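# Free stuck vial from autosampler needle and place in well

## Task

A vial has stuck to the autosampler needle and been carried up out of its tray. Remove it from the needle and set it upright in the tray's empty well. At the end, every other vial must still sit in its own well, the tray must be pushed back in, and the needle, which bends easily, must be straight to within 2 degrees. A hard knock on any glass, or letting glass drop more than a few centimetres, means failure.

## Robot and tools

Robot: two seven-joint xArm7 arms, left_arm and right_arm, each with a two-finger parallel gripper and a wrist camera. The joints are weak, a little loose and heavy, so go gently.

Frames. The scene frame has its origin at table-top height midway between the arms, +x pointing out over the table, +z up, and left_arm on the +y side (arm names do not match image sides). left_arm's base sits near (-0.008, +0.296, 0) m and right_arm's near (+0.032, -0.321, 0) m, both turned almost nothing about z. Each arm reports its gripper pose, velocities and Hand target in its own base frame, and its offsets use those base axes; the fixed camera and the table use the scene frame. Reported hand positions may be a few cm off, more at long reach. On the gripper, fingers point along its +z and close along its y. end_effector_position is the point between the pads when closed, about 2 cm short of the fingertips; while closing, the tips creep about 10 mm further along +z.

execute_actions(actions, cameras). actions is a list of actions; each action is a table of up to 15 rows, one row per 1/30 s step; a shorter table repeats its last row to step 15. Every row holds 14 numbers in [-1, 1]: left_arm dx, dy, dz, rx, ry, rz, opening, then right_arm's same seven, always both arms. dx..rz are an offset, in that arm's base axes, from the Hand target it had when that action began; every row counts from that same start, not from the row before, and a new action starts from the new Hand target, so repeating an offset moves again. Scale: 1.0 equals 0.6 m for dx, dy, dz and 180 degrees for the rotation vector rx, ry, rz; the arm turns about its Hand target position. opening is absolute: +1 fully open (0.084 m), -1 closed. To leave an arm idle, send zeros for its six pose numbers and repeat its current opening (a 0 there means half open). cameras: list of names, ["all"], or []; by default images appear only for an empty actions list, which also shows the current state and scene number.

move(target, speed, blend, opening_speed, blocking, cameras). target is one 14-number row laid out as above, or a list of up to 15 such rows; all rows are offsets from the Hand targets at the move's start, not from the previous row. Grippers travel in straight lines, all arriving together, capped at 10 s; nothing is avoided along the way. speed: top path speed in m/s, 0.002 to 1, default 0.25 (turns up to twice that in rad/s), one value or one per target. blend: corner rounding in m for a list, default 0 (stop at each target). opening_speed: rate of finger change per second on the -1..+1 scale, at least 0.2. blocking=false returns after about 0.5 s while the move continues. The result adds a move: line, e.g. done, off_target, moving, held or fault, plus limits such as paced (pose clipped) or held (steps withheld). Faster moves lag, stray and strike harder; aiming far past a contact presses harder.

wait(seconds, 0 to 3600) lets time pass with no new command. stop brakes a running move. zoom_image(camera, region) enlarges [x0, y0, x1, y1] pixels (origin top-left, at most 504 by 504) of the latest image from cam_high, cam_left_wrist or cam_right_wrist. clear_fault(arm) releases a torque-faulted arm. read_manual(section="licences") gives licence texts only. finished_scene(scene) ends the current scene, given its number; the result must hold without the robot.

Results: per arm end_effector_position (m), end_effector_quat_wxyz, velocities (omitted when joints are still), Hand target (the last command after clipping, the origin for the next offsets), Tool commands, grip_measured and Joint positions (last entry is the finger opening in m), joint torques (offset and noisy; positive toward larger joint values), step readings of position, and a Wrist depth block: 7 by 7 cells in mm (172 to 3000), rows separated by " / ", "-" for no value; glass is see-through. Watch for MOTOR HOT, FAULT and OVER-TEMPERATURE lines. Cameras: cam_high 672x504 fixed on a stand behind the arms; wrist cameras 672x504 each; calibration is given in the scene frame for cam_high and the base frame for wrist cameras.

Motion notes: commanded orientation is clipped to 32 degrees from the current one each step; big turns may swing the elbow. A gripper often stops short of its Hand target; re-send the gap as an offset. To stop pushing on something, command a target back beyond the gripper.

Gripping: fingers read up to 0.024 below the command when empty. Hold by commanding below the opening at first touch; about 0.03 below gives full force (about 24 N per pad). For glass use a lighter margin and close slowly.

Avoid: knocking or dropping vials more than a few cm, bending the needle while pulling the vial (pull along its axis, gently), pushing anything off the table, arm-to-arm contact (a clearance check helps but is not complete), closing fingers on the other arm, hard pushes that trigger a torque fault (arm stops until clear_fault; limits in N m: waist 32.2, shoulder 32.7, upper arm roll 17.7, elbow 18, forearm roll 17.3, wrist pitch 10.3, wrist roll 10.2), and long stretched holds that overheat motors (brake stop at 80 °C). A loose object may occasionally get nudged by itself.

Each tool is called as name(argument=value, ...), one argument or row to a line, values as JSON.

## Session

execute_actions(
  actions=[],
)

zoom_image(
  camera="cam_high",
  region=[280, 140, 460, 320],
)

Scene clock: 0.00 s.
left_arm: end_effector_position=(+0.0677, +0.1725, +0.1767) grip_measured=+1.00 end_effector_quat_wxyz=(-0.469, +0.231, +0.825, +0.214) | right_arm: end_effector_position=(+0.4184, +0.5330, +0.1640) grip_measured=+0.99 end_effector_quat_wxyz=(+0.001, +0.430, +0.903, +0.001)
Joint positions: left_arm=[1.188 -1.239 -1.285 0.172 -0.106 1.314 -1.911 0.084] | right_arm=[0.843 0.823 0.116 2.132 -0.089 1.311 -1.308 0.084]
Joint velocities: within noise
Joint torques (N m): no reading
Wrist depth (mm): cam_left_wrist=[2431 2634 2839 1924 2242 1946 1686 / 2585 2760 - 1991 2397 1951 1677 / 2634 2839 2685 2172 2431 2074 1711 / 2132 2294 2405 2302 2483 2106 1799 / 1898 1979 488 508 539 1991 1838 / 379 401 417 425 446 464 1715 / 341 352 363 368 378 397 415] | cam_right_wrist=[290 289 288 287 286 284 283 / 289 289 288 287 286 284 284 / 290 289 287 287 285 284 283 / 290 289 288 287 285 284 283 / 290 289 288 287 285 284 284 / 290 289 288 286 285 284 283 / 286 289 288 286 285 284 283]
Hand target: left_arm +0.0677, +0.1725, +0.1767; -0.469, +0.231, +0.825, +0.214 | right_arm +0.4184, +0.5330, +0.1640; +0.001, +0.430, +0.903, +0.001
Tool commands: left_gripper/opening=+1.0 right_gripper/opening=+1.0
camera_calibration:
cam_left_wrist: T_world_to_cam=[[0.56583, 0.81126, 0.14727, -0.17105], [0.46044, -0.16273, -0.87265, 0.22235], [-0.68398, 0.56158, -0.46561, 0.1578]] pos_world=[0.10234, 0.08633, 0.2927]
cam_right_wrist: T_world_to_cam=[[0.76408, 0.64511, -0.00254, -0.62928], [0.64512, -0.76408, 0.00215, 0.20523], [-0.00055, -0.00328, -0.99999, 0.29563]] pos_world=[0.34859, 0.56374, 0.29359]

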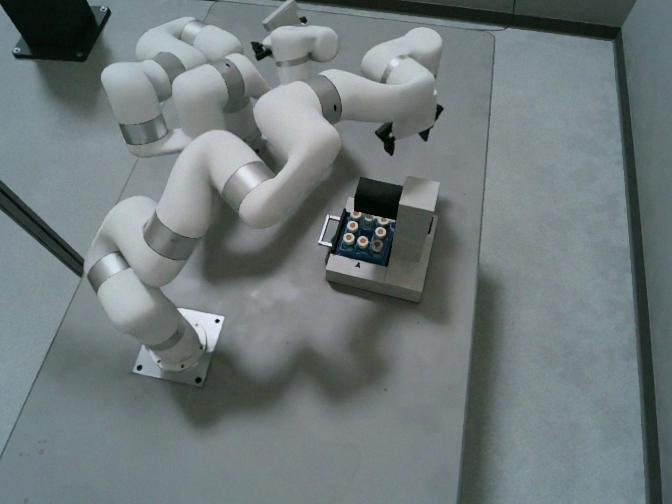

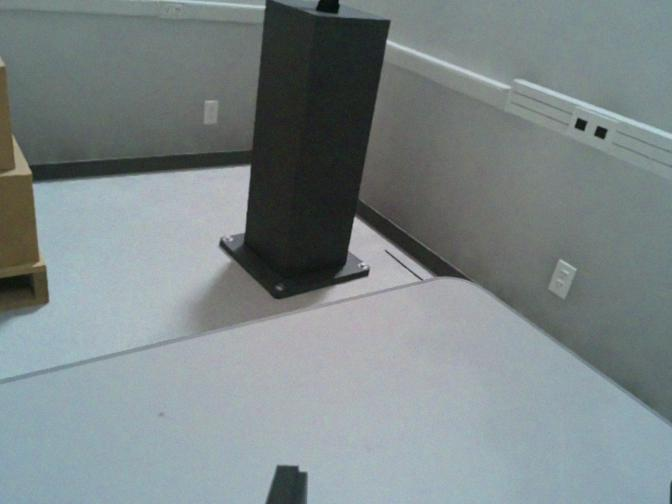

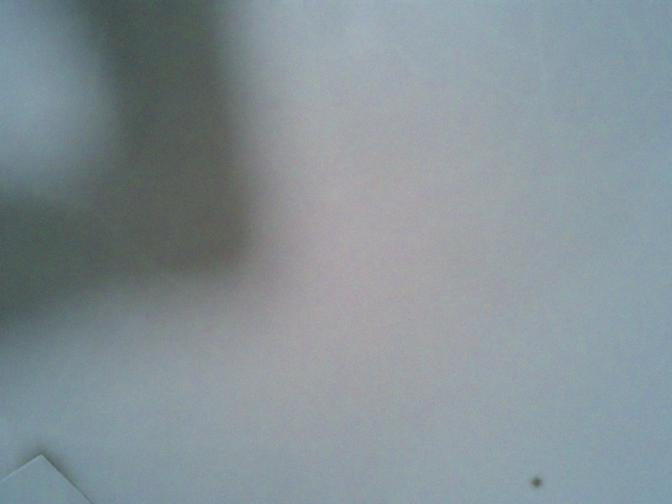

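Scaled by 2.800 from the camera's image (finer frame: 960x720).

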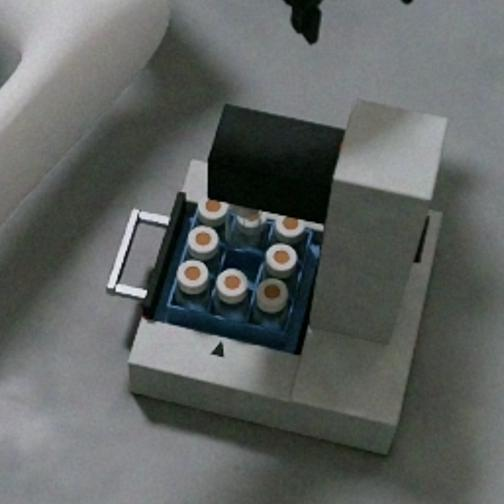

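move(
  target=[
    [0,0,0,0,0,0,1,-0.15,-0.1,0.36,0,0,0,0.2],
    [0,0,0,0,0,0,1,-0.34,-0.6,0.36,0.38,0.118,-0.211,0.2],
    [0,0,0,0,0,0,1,-0.106,-0.622,0.038,0.38,0.118,-0.211,0.2],
  ],
  speed=0.3,
  blend=0.03,
  cameras=["all"],
)

zoom_image(
  camera="cam_high",
  region=[320, 160, 460, 300],
)

Scene clock: 19.90 s.
left_arm: end_effector_position=(+0.0677, +0.1725, +0.1767) grip_measured=+1.00 end_effector_quat_wxyz=(-0.469, +0.231, +0.825, +0.214) | right_arm: end_effector_position=(+0.3548, +0.1598, +0.1869) grip_measured=+0.19 end_effector_quat_wxyz=(-0.389, +0.602, +0.555, +0.422)
Joint positions: left_arm=[1.188 -1.239 -1.285 0.172 -0.106 1.314 -1.911 0.084] | right_arm=[0.886 -0.135 -1.042 0.552 1.234 1.238 -2.473 0.052]
Joint torques (N m): left_arm=[-0.45 7.86 7.98 7.15 1.11 -0.25 0.23] | right_arm=[0.52 -5.6 1.01 16 0.6 1.45 -0.24]
Wrist depth (mm): cam_left_wrist=[2431 2664 2771 1898 2220 1940 1694 / 2585 2816 2986 1996 2381 1924 1690 / 2634 2863 2727 2151 2474 2056 1736 / 2151 2340 2422 2325 2465 2099 1795 / 1893 2002 487 506 539 1974 1833 / 380 400 418 426 447 462 1758 / 340 352 363 368 377 397 414] | cam_right_wrist=[450 545 2228 2220 2242 2242 271 / 489 2257 2249 2264 227 228 228 / 2271 2340 - 232 232 232 230 / 867 867 794 796 240 240 238 / 686 683 684 638 272 - 242 / 565 567 565 564 564 306 251 / 459 460 355 297 323 306 263]
Hand target: left_arm +0.0677, +0.1725, +0.1767; -0.469, +0.231, +0.825, +0.214 | right_arm +0.3548, +0.1598, +0.1868; -0.389, +0.602, +0.555, +0.422
Off the commanded pose: left_arm 0.000 m, 0 deg | right_arm 0.000 m, 0 deg.
move: done
cam_left_wrist: T_world_to_cam=[[0.56583, 0.81126, 0.14727, -0.17105], [0.46044, -0.16273, -0.87265, 0.22235], [-0.68398, 0.56158, -0.46561, 0.1578]] pos_world=[0.10234, 0.08633, 0.2927]
cam_right_wrist: T_world_to_cam=[[0.99733, -0.07105, 0.01709, -0.31182], [-0.00834, -0.34302, -0.93929, 0.3015], [0.0726, 0.93664, -0.3427, 0.0182]] pos_world=[0.31217, 0.06422, 0.29477]

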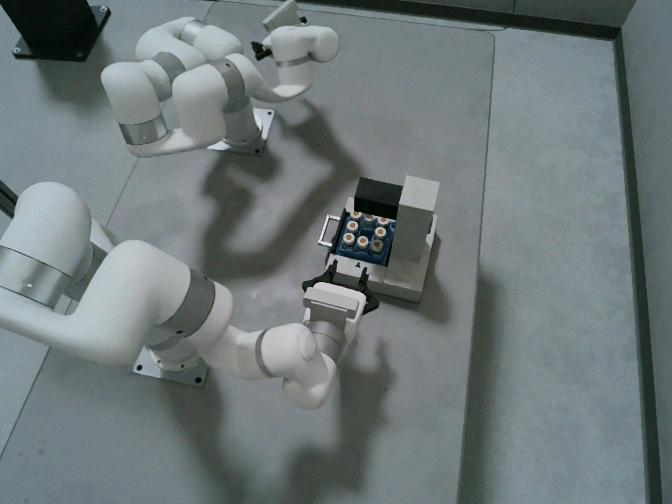

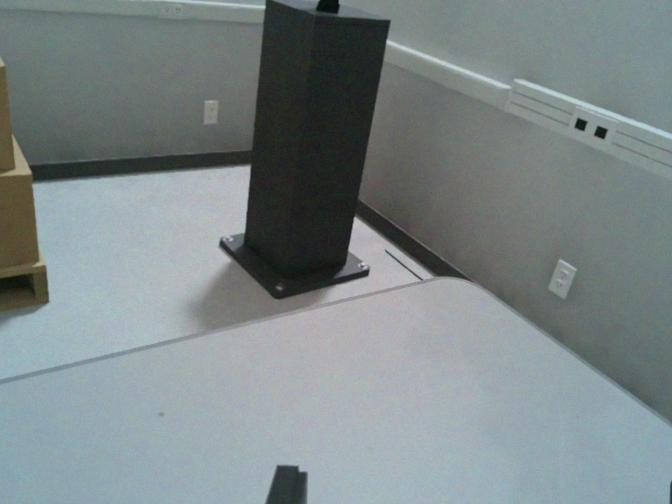

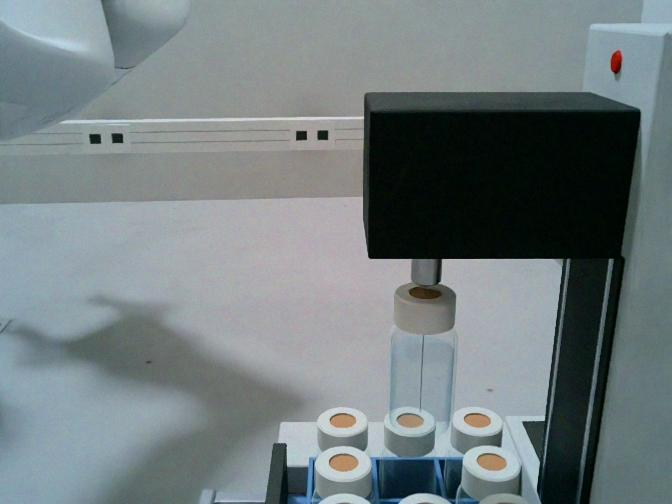

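Scaled by 3.600 from the camera's image (finer frame: 960x720).

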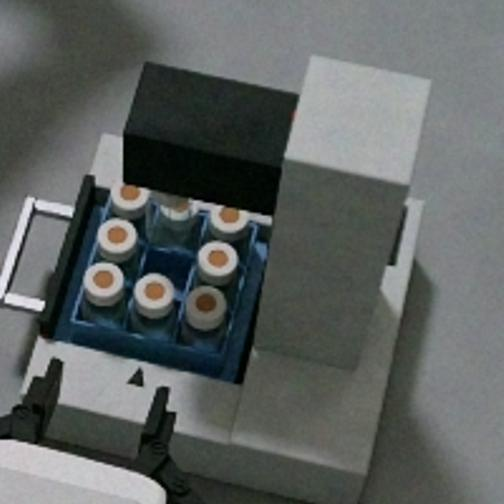

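move(
  target=[
    [0,0,0,0,0,0,1,0.001,0,-0.031,0,0,0,0.2],
    [0,0,0,0,0,0,1,0.022,0.252,-0.031,0,0,0,0.2],
    [0,0,0,0,0,0,1,0.022,0.252,-0.031,0,0,0,-0.15],
  ],
  speed=[0.1,0.08,0.08],
  opening_speed=0.5,
  cameras=["cam_high","cam_right_wrist"],
)

zoom_image(
  camera="cam_high",
  region=[335, 190, 395, 250],
)

Scene clock: 30.73 s.
left_arm: end_effector_position=(+0.0677, +0.1725, +0.1767) grip_measured=+1.00 end_effector_quat_wxyz=(-0.469, +0.231, +0.825, +0.214) | right_arm: end_effector_position=(+0.3680, +0.3110, +0.1682) grip_measured=-0.16 end_effector_quat_wxyz=(-0.389, +0.602, +0.555, +0.422)
Joint positions: left_arm=[1.188 -1.239 -1.285 0.172 -0.106 1.314 -1.911 0.084] | right_arm=[1.135 0.087 -0.83 0.638 1.73 1.122 -2.518 0.037]
Joint torques (N m): left_arm=[-0.26 8.07 8.11 7.16 0.95 -0.3 0.21] | right_arm=[0.34 -11.61 -0.88 15.98 0.39 1.52 -0.18]
Wrist depth (mm): cam_left_wrist=[2431 2624 2816 1908 2228 1946 1702 / 2634 2782 2948 2008 2422 1962 1690 / 2595 2839 2685 2165 2492 2062 1732 / 2132 2309 2372 2340 2501 2080 1795 / 1903 1991 486 505 538 1974 1813 / 379 401 418 426 447 463 1732 / 341 354 363 367 378 397 415] | cam_right_wrist=[400 2044 2080 2080 2099 2125 - / 518 2087 2119 2132 2138 - - / - - - - - - - / - - - - - - - / - - - - - - - / - - - - - - - / 420 - - - - - -]
Hand target: left_arm +0.0677, +0.1725, +0.1767; -0.469, +0.231, +0.825, +0.214 | right_arm +0.3680, +0.3110, +0.1682; -0.389, +0.602, +0.555, +0.422
Off the commanded pose: left_arm 0.000 m, 0 deg | right_arm 0.000 m, 0 deg.
move: done
cam_right_wrist: T_world_to_cam=[[0.99733, -0.07105, 0.01709, -0.31392], [-0.00834, -0.34302, -0.93929, 0.33601], [0.0726, 0.93664, -0.3427, -0.13075]] pos_world=[0.32537, 0.21542, 0.27617]

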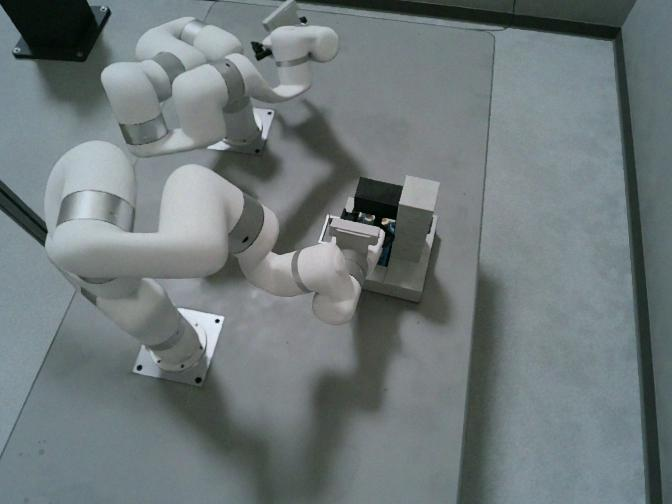

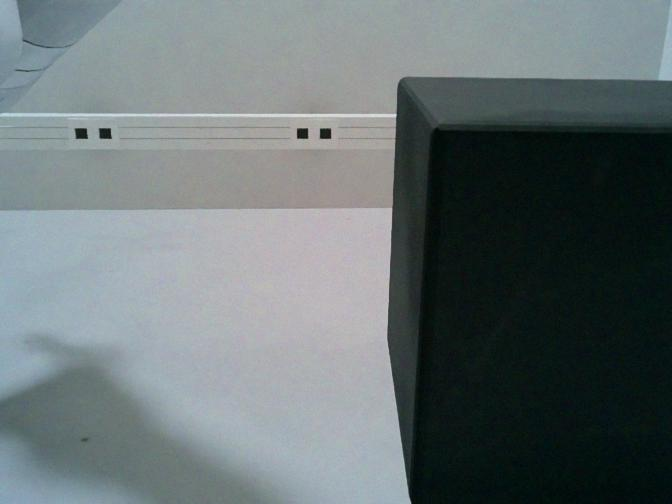

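Scaled by 8.400 from the camera's image (finer frame: 960x720).

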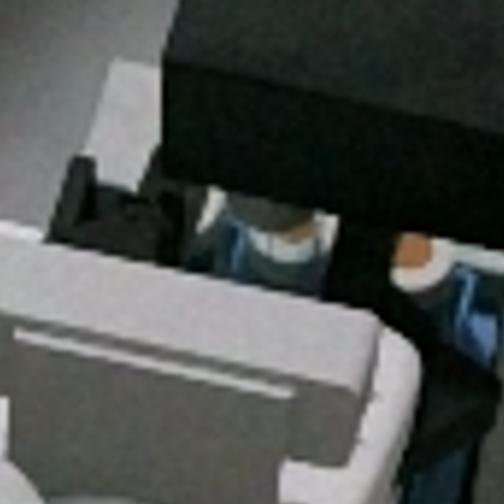

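zoom_image(
  camera="cam_high",
  region=[350, 205, 382, 229],
)

Scaled by 15.750 from the camera's image (finer frame: 960x720).

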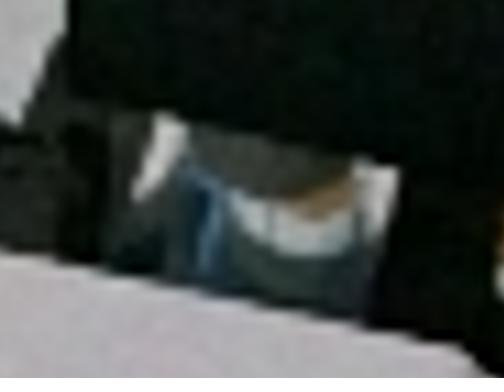

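move(
  target=[
    [0,0,0,0,0,0,1,0,0,0,0,0,0,-0.42],
    [0,0,0,0,0,0,1,0,0,0,0,0,0,-0.6],
    [0,0,0,0,0,0,1,0,0,-0.025,0,0,0,-0.6],
  ],
  speed=0.03,
  opening_speed=0.25,
  cameras=["cam_high","cam_right_wrist"],
)

zoom_image(
  camera="cam_high",
  region=[335, 190, 395, 250],
)

Scene clock: 43.03 s.
left_arm: end_effector_position=(+0.0677, +0.1725, +0.1767) grip_measured=+1.00 end_effector_quat_wxyz=(-0.469, +0.231, +0.825, +0.214) | right_arm: end_effector_position=(+0.3680, +0.3110, +0.1533) grip_measured=-0.38 end_effector_quat_wxyz=(-0.389, +0.602, +0.555, +0.422)
Joint positions: left_arm=[1.188 -1.239 -1.285 0.172 -0.106 1.314 -1.911 0.084] | right_arm=[1.124 0.15 -0.825 0.64 1.767 1.169 -2.555 0.027]
Joint torques (N m): left_arm=[-0.17 8.14 8.35 7.22 0.83 -0.25 0.18] | right_arm=[-0.01 -11.75 -0.94 15.2 0.47 1.35 -0.32]
Wrist depth (mm): cam_left_wrist=[2381 2624 2816 1877 2242 1940 1698 / 2614 2771 2948 2014 2381 1974 1681 / 2604 2793 2675 2145 2457 2026 1741 / 2132 2286 2389 2309 2501 2119 1799 / 1867 1962 487 506 540 1962 1818 / 380 400 417 426 447 464 1745 / 341 352 363 368 378 397 414] | cam_right_wrist=[- - - - - - - / - - - - - - - / - - - - - - - / - - - - - - - / - - - - - - - / 445 443 - 443 - - - / 402 403 402 402 402 402 -]
Hand target: left_arm +0.0677, +0.1725, +0.1767; -0.469, +0.231, +0.825, +0.214 | right_arm +0.3680, +0.3110, +0.1532; -0.389, +0.602, +0.555, +0.422
Off the commanded pose: left_arm 0.000 m, 0 deg | right_arm 0.000 m, 0 deg.
move: done
cam_right_wrist: T_world_to_cam=[[0.99733, -0.07105, 0.01709, -0.31366], [-0.00834, -0.34302, -0.93929, 0.32192], [0.0726, 0.93664, -0.3427, -0.13589]] pos_world=[0.32537, 0.21542, 0.26117]

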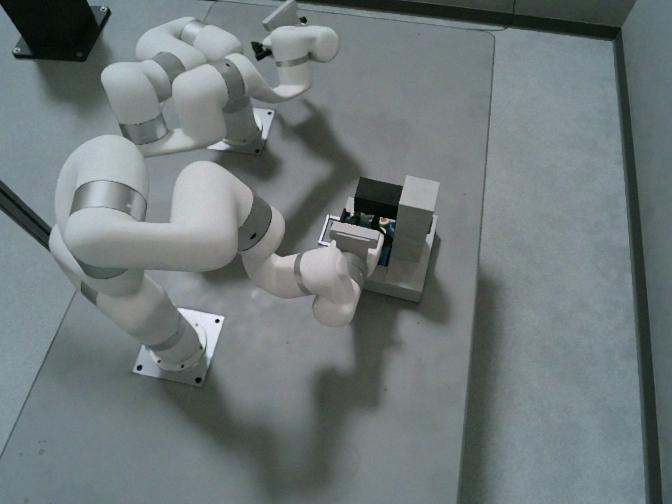

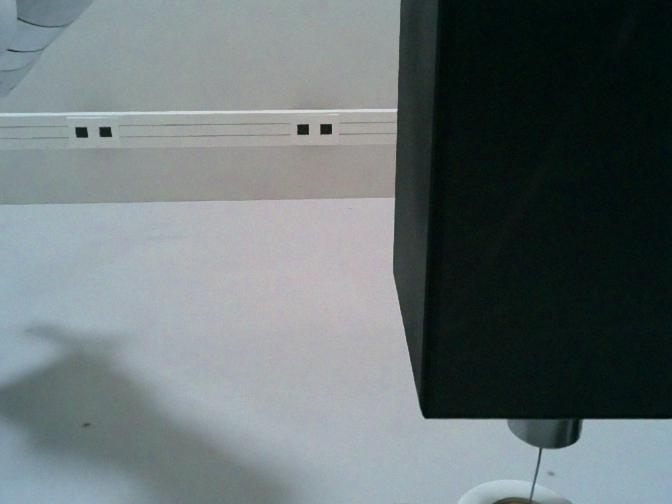

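Scaled by 8.400 from the camera's image (finer frame: 960x720).

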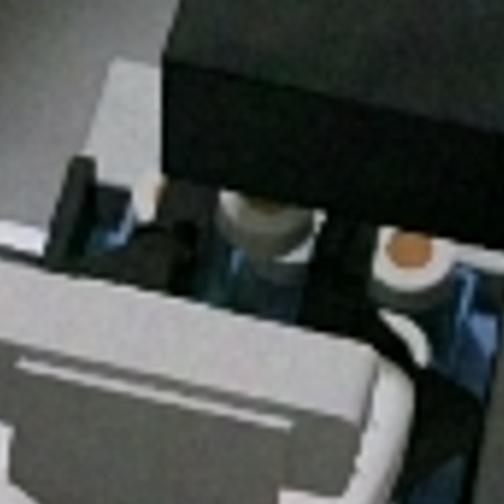

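move(
  target=[0,0,0,0,0,0,1,0.0028,0,0,0,0,0,-0.6],
  speed=0.02,
  cameras=["cam_right_wrist"],
)

zoom_image(
  camera="cam_right_wrist",
  region=[452, 384, 652, 504],
)

Scene clock: 45.63 s.
left_arm: end_effector_position=(+0.0677, +0.1725, +0.1767) grip_measured=+1.00 end_effector_quat_wxyz=(-0.469, +0.231, +0.825, +0.214) | right_arm: end_effector_position=(+0.3696, +0.3110, +0.1532) grip_measured=-0.38 end_effector_quat_wxyz=(-0.389, +0.602, +0.555, +0.422)
Joint positions: left_arm=[1.188 -1.239 -1.285 0.172 -0.106 1.314 -1.911 0.084] | right_arm=[1.121 0.156 -0.825 0.645 1.767 1.174 -2.553 0.027]
Joint torques (N m): left_arm=[-0.32 8.18 8.35 7.26 0.78 -0.17 0.17] | right_arm=[-0.21 -11.91 -2.48 14.99 0.01 1.48 -0.25]
Wrist depth (mm): cam_left_wrist=[2414 2614 2805 1924 2220 1940 1690 / 2575 2839 2999 2020 2381 1946 1686 / 2654 2793 2706 2145 2474 2014 1736 / 2132 2340 2356 2333 2465 2050 1813 / 1914 1991 486 508 537 1951 1833 / 380 401 417 425 448 462 1745 / 341 352 363 367 378 398 413] | cam_right_wrist=[- - - - - - - / - - - - - - - / - - - - - - - / - - - - - - - / - - - - - - - / 444 444 - 444 - - - / 401 401 402 403 403 402 -]
Hand target: left_arm +0.0677, +0.1725, +0.1767; -0.469, +0.231, +0.825, +0.214 | right_arm +0.3697, +0.3110, +0.1532; -0.389, +0.602, +0.555, +0.422
Off the commanded pose: left_arm 0.000 m, 0 deg | right_arm 0.000 m, 0 deg.
move: done
cam_right_wrist: T_world_to_cam=[[0.99733, -0.07105, 0.01709, -0.31536], [-0.00834, -0.34302, -0.93929, 0.32193], [0.0726, 0.93664, -0.3427, -0.13601]] pos_world=[0.32707, 0.21542, 0.26117]

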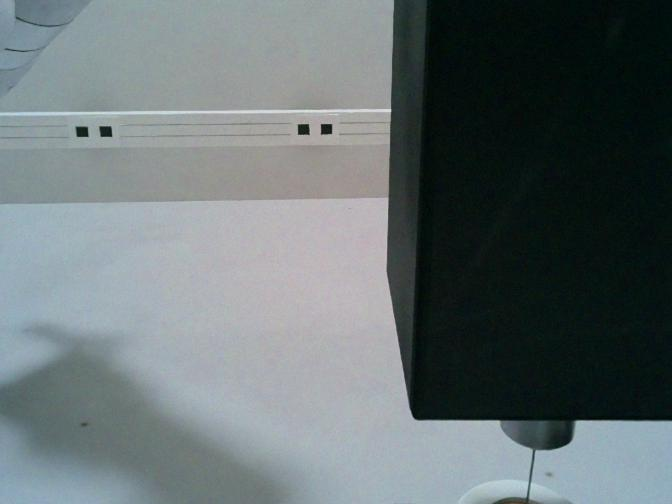

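Scaled by 2.520 from the camera's image (finer frame: 960x720).

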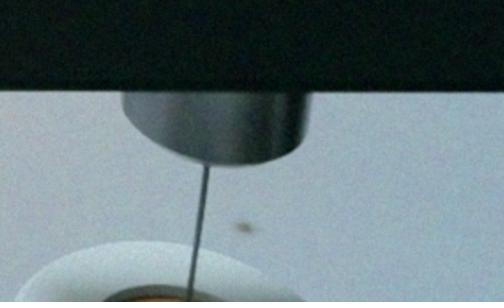

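move(
  target=[0,0,0,0,0,0,1,0.0005,0,-0.025,0,0,0,-0.6],
  speed=0.03,
  cameras=["cam_right_wrist","cam_high"],
)

zoom_image(
  camera="cam_high",
  region=[335, 190, 395, 250],
)

Scene clock: 48.00 s.
left_arm: end_effector_position=(+0.0677, +0.1725, +0.1767) grip_measured=+1.00 end_effector_quat_wxyz=(-0.469, +0.231, +0.825, +0.214) | right_arm: end_effector_position=(+0.3700, +0.3110, +0.1383) grip_measured=-0.38 end_effector_quat_wxyz=(-0.389, +0.602, +0.555, +0.422)
Joint positions: left_arm=[1.188 -1.239 -1.285 0.172 -0.106 1.314 -1.911 0.084] | right_arm=[1.107 0.22 -0.816 0.651 1.803 1.22 -2.586 0.027]
Joint torques (N m): left_arm=[-0.29 8.05 8.47 7.19 0.84 -0.18 0.21] | right_arm=[-0.18 -13.09 -1.68 14.64 0.45 1.56 -0.38]
Wrist depth (mm): cam_left_wrist=[2439 2614 2874 1908 2220 1935 1698 / 2595 2805 2999 2002 2372 1962 1690 / 2595 2793 2706 2165 2483 2062 1719 / 2112 2325 2364 2340 2492 2080 1790 / 1919 1996 488 505 538 1957 1818 / 380 401 417 427 447 464 1736 / 340 354 363 369 377 398 414] | cam_right_wrist=[- - - - - - - / - - - - - - - / - - - - - - - / - - - - - - - / 563 565 - 526 - - - / 466 466 442 466 440 440 - / 379 380 379 379 378 378 377]
Hand target: left_arm +0.0677, +0.1725, +0.1767; -0.469, +0.231, +0.825, +0.214 | right_arm +0.3700, +0.3110, +0.1382; -0.389, +0.602, +0.555, +0.422
Off the commanded pose: left_arm 0.000 m, 0 deg | right_arm 0.000 m, 0 deg.
move: done
cam_right_wrist: T_world_to_cam=[[0.99733, -0.07105, 0.01709, -0.3154], [-0.00834, -0.34302, -0.93929, 0.30784], [0.0726, 0.93664, -0.3427, -0.14117]] pos_world=[0.32737, 0.21542, 0.24617]
Images, in order (width x height): cam_high 672x504, cam_right_wrist 672x504.

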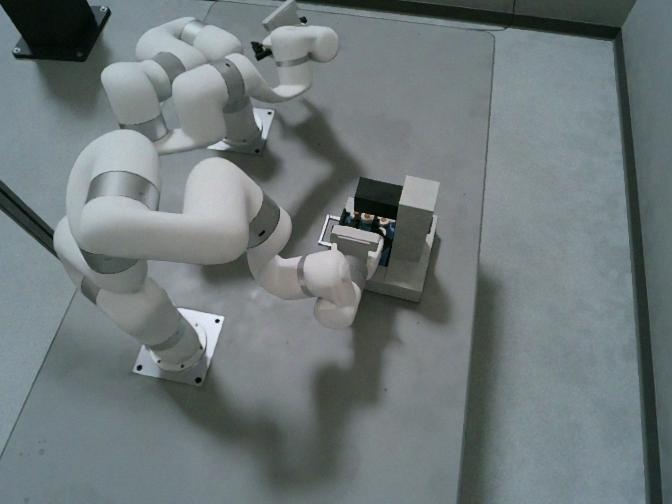

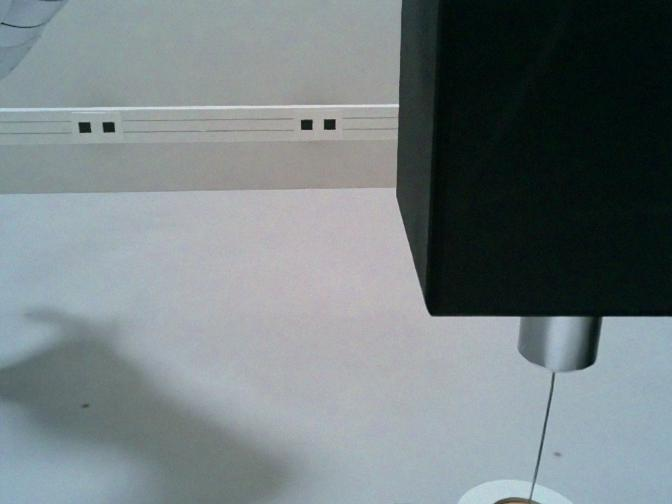

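Scaled by 8.400 from the camera's image (finer frame: 960x720).

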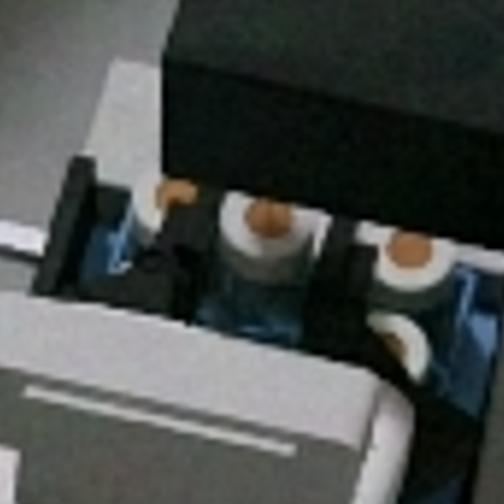

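move(
  target=[0,0,0,0,0,0,1,0.0038,0,0,0,0,0,-0.6],
  speed=0.02,
  cameras=["cam_right_wrist"],
)

zoom_image(
  camera="cam_right_wrist",
  region=[452, 304, 652, 504],
)

Scene clock: 50.63 s.
left_arm: end_effector_position=(+0.0677, +0.1725, +0.1767) grip_measured=+1.00 end_effector_quat_wxyz=(-0.469, +0.231, +0.825, +0.214) | right_arm: end_effector_position=(+0.3722, +0.3110, +0.1382) grip_measured=-0.38 end_effector_quat_wxyz=(-0.389, +0.602, +0.555, +0.422)
Joint positions: left_arm=[1.188 -1.239 -1.285 0.172 -0.106 1.314 -1.911 0.084] | right_arm=[1.104 0.227 -0.816 0.658 1.802 1.225 -2.583 0.027]
Joint torques (N m): left_arm=[-0.17 8.13 8.47 7.23 0.79 -0.24 0.22] | right_arm=[0.17 -12.98 -1.65 14.57 0.02 1.56 -0.26]
Wrist depth (mm): cam_left_wrist=[2448 2664 2863 1893 2213 1940 1702 / 2614 2771 - 2014 2364 1924 1698 / 2604 2828 2685 2165 2431 2032 1723 / 2151 2317 2381 2302 2474 2099 1799 / 1908 1991 487 508 536 1962 1828 / 380 402 417 426 447 463 1749 / 340 353 363 369 378 397 414] | cam_right_wrist=[- - - - - - - / - - - - - - - / - - - - - - - / - - - - - - - / 560 525 - 526 - 527 - / 464 465 441 465 442 440 - / 378 378 379 378 379 379 378]
Hand target: left_arm +0.0677, +0.1725, +0.1767; -0.469, +0.231, +0.825, +0.214 | right_arm +0.3722, +0.3110, +0.1382; -0.389, +0.602, +0.555, +0.422
Off the commanded pose: left_arm 0.000 m, 0 deg | right_arm 0.000 m, 0 deg.
move: done
cam_right_wrist: T_world_to_cam=[[0.99733, -0.07105, 0.01709, -0.3177], [-0.00834, -0.34302, -0.93929, 0.30786], [0.0726, 0.93664, -0.3427, -0.14134]] pos_world=[0.32967, 0.21542, 0.24617]

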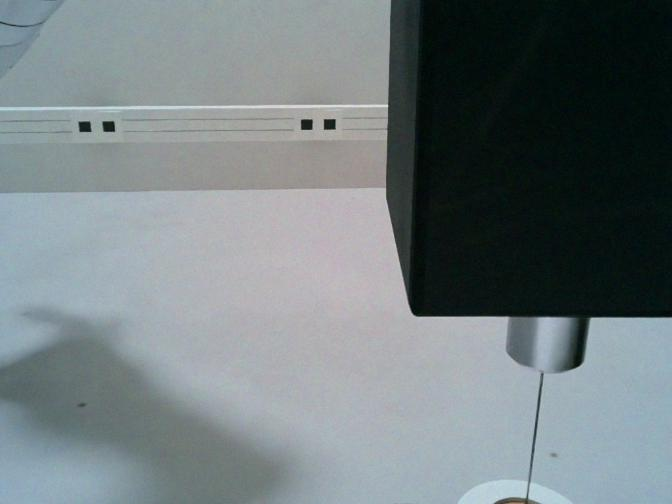

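Scaled by 2.520 from the camera's image (finer frame: 960x720).

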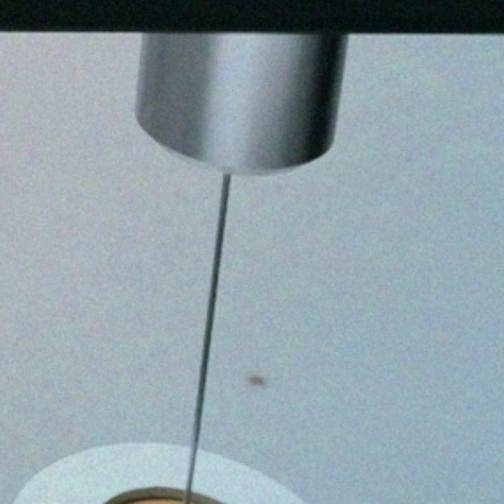

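move(
  target=[
    [0,0,0,0,0,0,1,0.0005,0,0,0,0,0,-0.6],
    [0,0,0,0,0,0,1,0.0005,0,0,0,0,0,-0.12],
    [0,0,0,0,0,0,1,-0.003,-0.013,0.045,0,0,0,-0.12],
  ],
  speed=0.03,
  opening_speed=0.4,
  cameras=["cam_high","cam_right_wrist"],
)

zoom_image(
  camera="cam_high",
  region=[345, 195, 385, 235],
)

Scene clock: 59.23 s.
left_arm: end_effector_position=(+0.0677, +0.1725, +0.1767) grip_measured=+1.00 end_effector_quat_wxyz=(-0.469, +0.231, +0.825, +0.214) | right_arm: end_effector_position=(+0.3704, +0.3032, +0.1652) grip_measured=-0.13 end_effector_quat_wxyz=(-0.389, +0.602, +0.555, +0.422)
Joint positions: left_arm=[1.188 -1.239 -1.285 0.172 -0.106 1.314 -1.911 0.084] | right_arm=[1.12 0.101 -0.842 0.638 1.717 1.147 -2.525 0.038]
Joint torques (N m): left_arm=[-0.21 8.04 8.62 7.1 0.75 -0.24 0.23] | right_arm=[0.86 -22.44 -2.01 8.19 -0.12 0.75 -0.1]
Wrist depth (mm): cam_left_wrist=[2448 2634 2863 1867 2220 1946 1702 / 2634 2793 - 2002 2364 1924 1681 / 2604 2863 2664 2158 2457 2026 1719 / 2165 2309 2414 2356 2483 2093 1772 / 1903 1962 486 508 537 1991 1828 / 380 400 417 425 447 463 1723 / 341 353 364 368 377 397 413] | cam_right_wrist=[419 2062 2074 2080 2119 2119 - / - - - - - - - / - - - - - - - / - - - - - - - / - - - - - - - / - - - - - - - / 417 418 401 421 421 423 -]
Hand target: left_arm +0.0677, +0.1725, +0.1767; -0.469, +0.231, +0.825, +0.214 | right_arm +0.3704, +0.3032, +0.1652; -0.389, +0.602, +0.555, +0.422
Off the commanded pose: left_arm 0.000 m, 0 deg | right_arm 0.000 m, 0 deg.
move: done
cam_right_wrist: T_world_to_cam=[[0.99733, -0.07105, 0.01709, -0.31692], [-0.00834, -0.34302, -0.93929, 0.33053], [0.0726, 0.93664, -0.3427, -0.12465]] pos_world=[0.32787, 0.20762, 0.27317]

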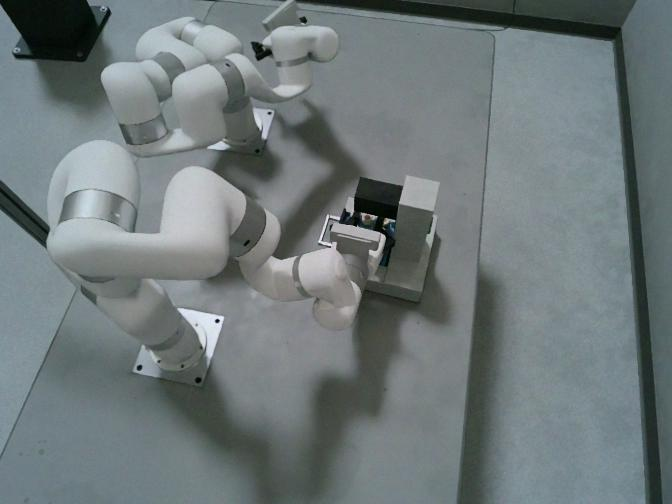

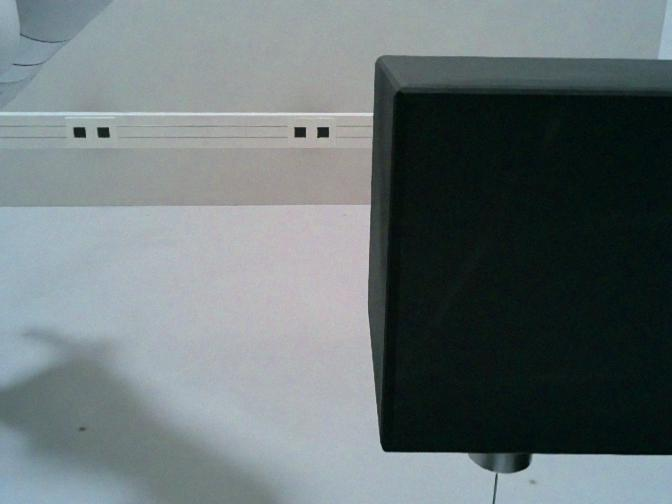

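Scaled by 12.600 from the camera's image (finer frame: 960x720).

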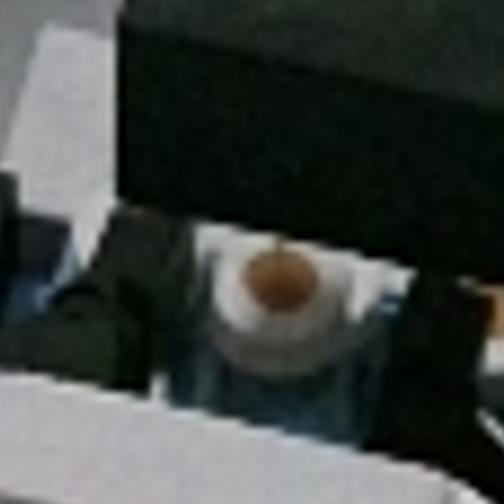

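move(
  target=[
    [0,0,0,0,0,0,1,-0.0038,0,0,0,0,0,-0.12],
    [0,0,0,0,0,0,1,-0.0038,0,0,0,0,0,-0.42],
    [0,0,0,0,0,0,1,-0.0038,0,0,0,0,0,-0.65],
  ],
  speed=0.03,
  opening_speed=0.3,
  cameras=["cam_high","cam_right_wrist"],
)

zoom_image(
  camera="cam_right_wrist",
  region=[422, 404, 622, 504],
)

Scene clock: 64.60 s.
left_arm: end_effector_position=(+0.0677, +0.1725, +0.1767) grip_measured=+1.00 end_effector_quat_wxyz=(-0.469, +0.231, +0.825, +0.214) | right_arm: end_effector_position=(+0.3681, +0.3032, +0.1652) grip_measured=-0.47 end_effector_quat_wxyz=(-0.389, +0.602, +0.555, +0.422)
Joint positions: left_arm=[1.188 -1.239 -1.285 0.172 -0.106 1.314 -1.911 0.084] | right_arm=[1.123 0.092 -0.842 0.631 1.717 1.14 -2.528 0.024]
Joint torques (N m): left_arm=[-0.2 8.02 8.61 7.23 0.69 -0.24 0.2] | right_arm=[0.46 -21.19 -0.78 8.66 -0.08 0.77 -0.17]
Wrist depth (mm): cam_left_wrist=[2465 2634 2828 1930 2235 1940 1673 / 2585 2863 2923 1979 2381 1940 1661 / 2634 2805 2664 2158 2431 2056 1723 / 2106 2325 2397 2309 2465 2074 1799 / 1862 1996 486 506 539 1985 1833 / 381 402 418 425 448 462 1736 / 340 353 363 369 378 398 414] | cam_right_wrist=[410 2062 2068 2093 2106 2145 - / - - - - - - - / - - - - - - - / - - - - - - - / - - - - - - - / 485 - - - - - - / 418 418 402 421 403 422 -]
Hand target: left_arm +0.0677, +0.1725, +0.1767; -0.469, +0.231, +0.825, +0.214 | right_arm +0.3682, +0.3032, +0.1652; -0.389, +0.602, +0.555, +0.422
Off the commanded pose: left_arm 0.000 m, 0 deg | right_arm 0.000 m, 0 deg.
move: done
cam_right_wrist: T_world_to_cam=[[0.99733, -0.07105, 0.01709, -0.31462], [-0.00834, -0.34302, -0.93929, 0.33051], [0.0726, 0.93664, -0.3427, -0.12448]] pos_world=[0.32557, 0.20762, 0.27317]

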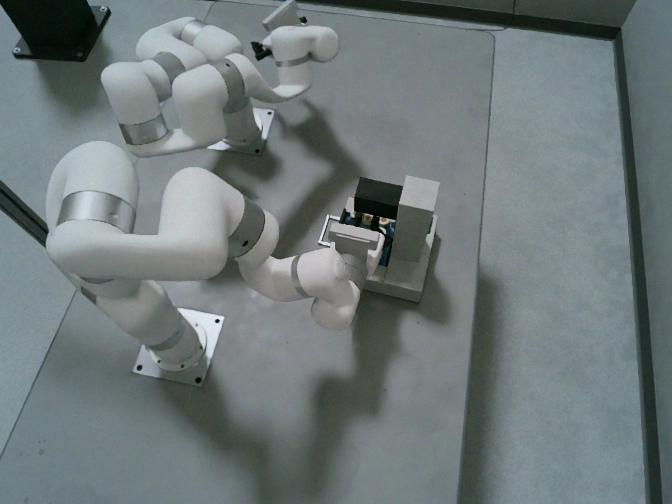

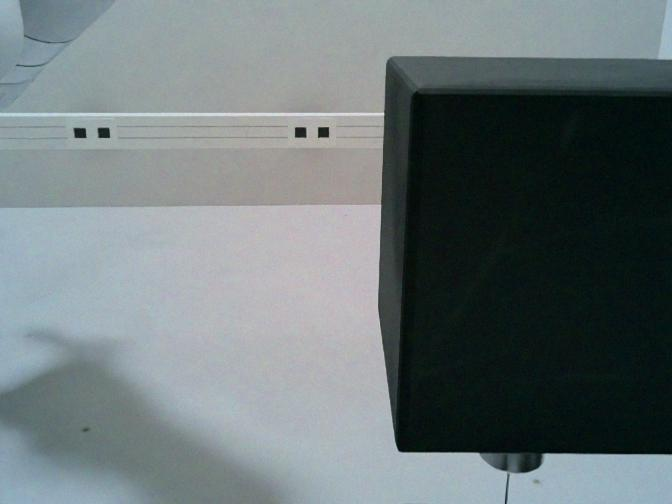

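Scaled by 2.520 from the camera's image (finer frame: 960x720).

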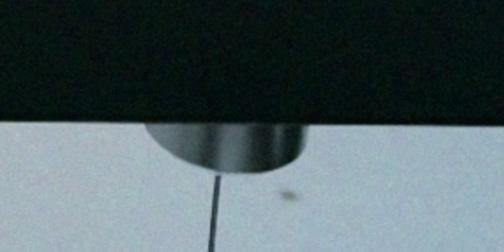

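move(
  target=[
    [0,0,0,0,0,0,1,0.0018,0,-0.02,0,0,0,-0.65],
  ],
  speed=0.03,
  cameras=["cam_high","cam_right_wrist"],
)

zoom_image(
  camera="cam_right_wrist",
  region=[422, 304, 622, 504],
)

zoom_image(
  camera="cam_high",
  region=[345, 195, 385, 235],
)

Scene clock: 67.77 s.
left_arm: end_effector_position=(+0.0677, +0.1725, +0.1767) grip_measured=+1.00 end_effector_quat_wxyz=(-0.469, +0.231, +0.825, +0.214) | right_arm: end_effector_position=(+0.3692, +0.3032, +0.1533) grip_measured=-0.47 end_effector_quat_wxyz=(-0.389, +0.602, +0.555, +0.422)
Joint positions: left_arm=[1.188 -1.239 -1.285 0.172 -0.106 1.314 -1.911 0.084] | right_arm=[1.113 0.148 -0.838 0.637 1.747 1.182 -2.556 0.024]
Joint torques (N m): left_arm=[-0.28 8.12 8.66 7.18 0.69 -0.13 0.24] | right_arm=[-0.44 -11.97 -1.12 15.06 0.38 1.44 -0.24]
Wrist depth (mm): cam_left_wrist=[2492 2614 2839 1914 2242 1924 1686 / 2575 2771 2973 1985 2364 1985 1690 / 2634 2816 2654 2138 2422 2020 1723 / 2138 2325 2348 2356 2501 2068 1799 / 1914 1991 487 507 539 1962 1813 / 380 401 417 424 448 463 1741 / 341 353 363 369 378 397 414] | cam_right_wrist=[- - - - - - - / - - - - - - - / - - - - - - - / - - - - - - - / - - - - - - - / 468 468 443 468 445 444 - / 402 403 403 403 403 403 -]
Hand target: left_arm +0.0677, +0.1725, +0.1767; -0.469, +0.231, +0.825, +0.214 | right_arm +0.3692, +0.3032, +0.1532; -0.389, +0.602, +0.555, +0.422
Off the commanded pose: left_arm 0.000 m, 0 deg | right_arm 0.000 m, 0 deg.
move: done
cam_right_wrist: T_world_to_cam=[[0.99733, -0.07105, 0.01709, -0.31551], [-0.00834, -0.34302, -0.93929, 0.31925], [0.0726, 0.93664, -0.3427, -0.12868]] pos_world=[0.32667, 0.20762, 0.26117]

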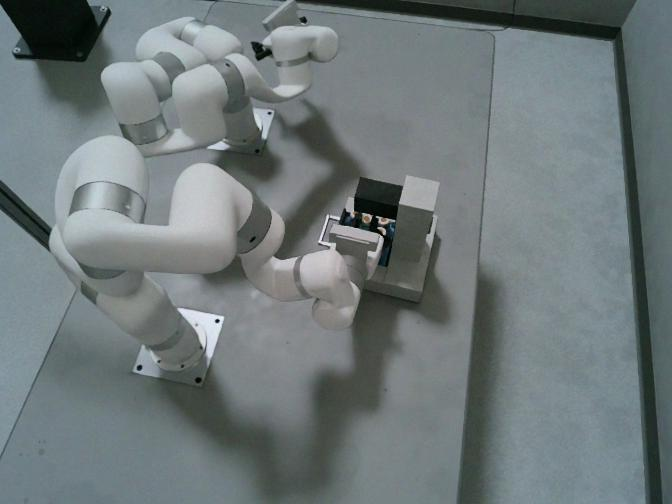

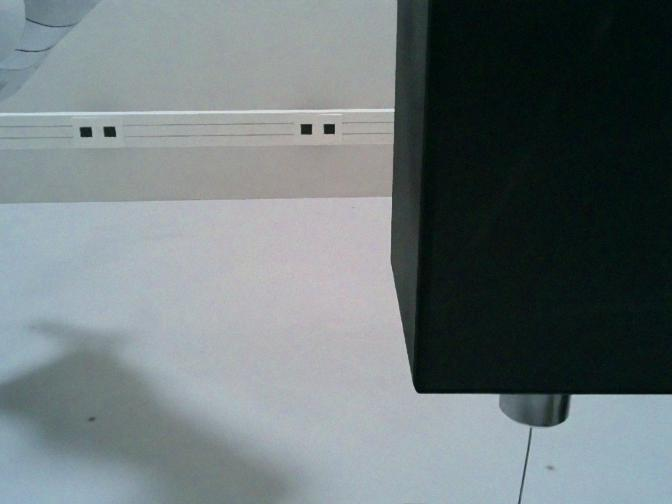

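Scaled by 2.520 from the camera's image (finer frame: 960x720).

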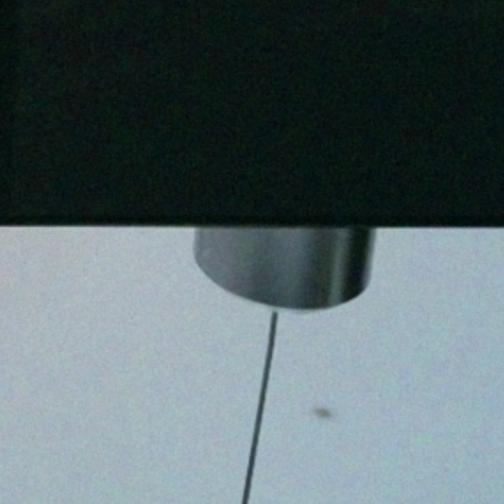

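Scaled by 12.600 from the camera's image (finer frame: 960x720).

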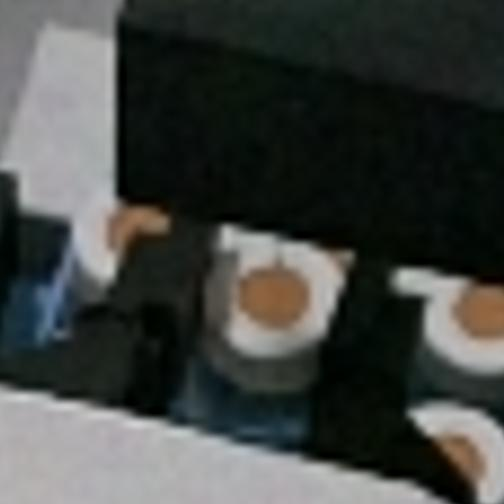

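move(
  target=[
    [0,0,0,0,0,0,1,0.003,0,0,0,0,0,-0.65],
    [0,0,0,0,0,0,1,0.0055,0,-0.013,0,0,0,-0.65],
  ],
  speed=0.03,
  cameras=["cam_high","cam_right_wrist"],
)

zoom_image(
  camera="cam_right_wrist",
  region=[422, 304, 622, 504],
)

zoom_image(
  camera="cam_high",
  region=[345, 195, 385, 235],
)

Scene clock: 70.87 s.
left_arm: end_effector_position=(+0.0677, +0.1725, +0.1767) grip_measured=+1.00 end_effector_quat_wxyz=(-0.469, +0.231, +0.825, +0.214) | right_arm: end_effector_position=(+0.3725, +0.3032, +0.1455) grip_measured=-0.47 end_effector_quat_wxyz=(-0.389, +0.602, +0.555, +0.422)
Joint positions: left_arm=[1.188 -1.239 -1.285 0.172 -0.106 1.314 -1.911 0.084] | right_arm=[1.101 0.193 -0.834 0.649 1.766 1.215 -2.57 0.024]
Joint torques (N m): left_arm=[-0.18 7.94 8.73 7.14 0.71 -0.13 0.18] | right_arm=[0.13 -12.62 -1.63 14.85 0.55 1.52 -0.36]
Wrist depth (mm): cam_left_wrist=[2448 2664 2863 1893 2235 1951 1686 / 2595 2805 2973 2008 2397 1957 1686 / 2614 2839 2760 2158 2448 2032 1741 / 2145 2333 2372 2302 2492 2074 1799 / 1908 1974 488 505 540 1996 1823 / 380 400 418 425 446 463 1745 / 340 353 363 369 378 397 415] | cam_right_wrist=[- - - - - - - / - - - - - - - / - - - - - - - / - - - - - - - / - - - - - - - / 479 481 454 479 453 453 - / 391 390 390 390 390 390 -]
Hand target: left_arm +0.0677, +0.1725, +0.1767; -0.469, +0.231, +0.825, +0.214 | right_arm +0.3725, +0.3032, +0.1454; -0.389, +0.602, +0.555, +0.422
Off the commanded pose: left_arm 0.000 m, 0 deg | right_arm 0.000 m, 0 deg.
move: done
cam_right_wrist: T_world_to_cam=[[0.99733, -0.07105, 0.01709, -0.31867], [-0.00834, -0.34302, -0.93929, 0.31195], [0.0726, 0.93664, -0.3427, -0.13159]] pos_world=[0.32997, 0.20762, 0.25337]

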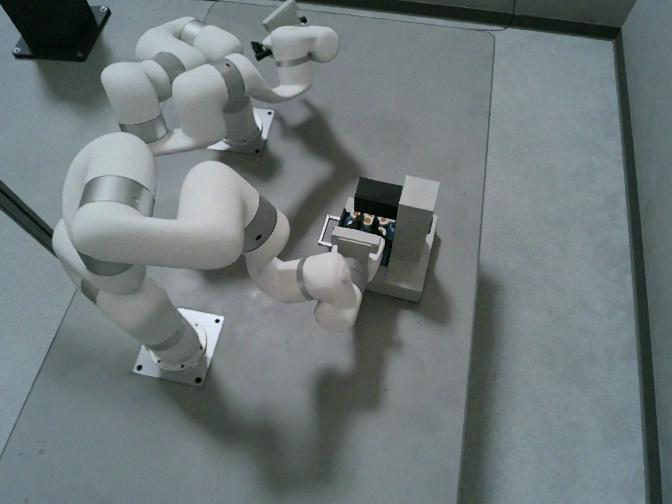

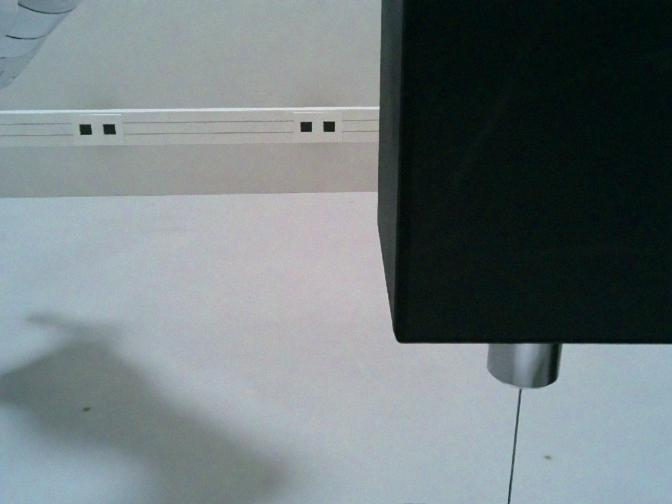

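Scaled by 2.520 from the camera's image (finer frame: 960x720).

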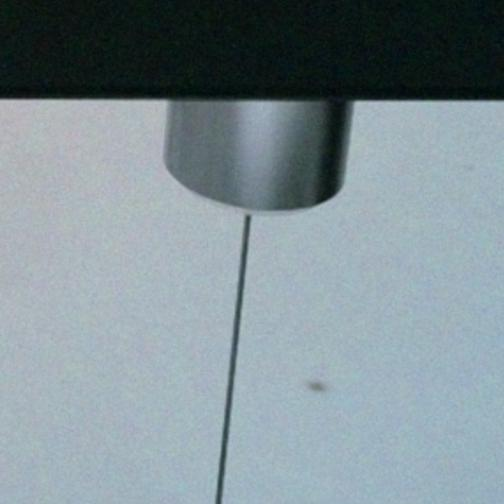

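Scaled by 12.600 from the camera's image (finer frame: 960x720).

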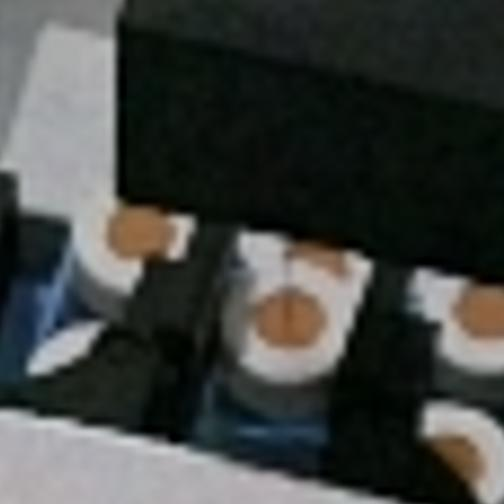

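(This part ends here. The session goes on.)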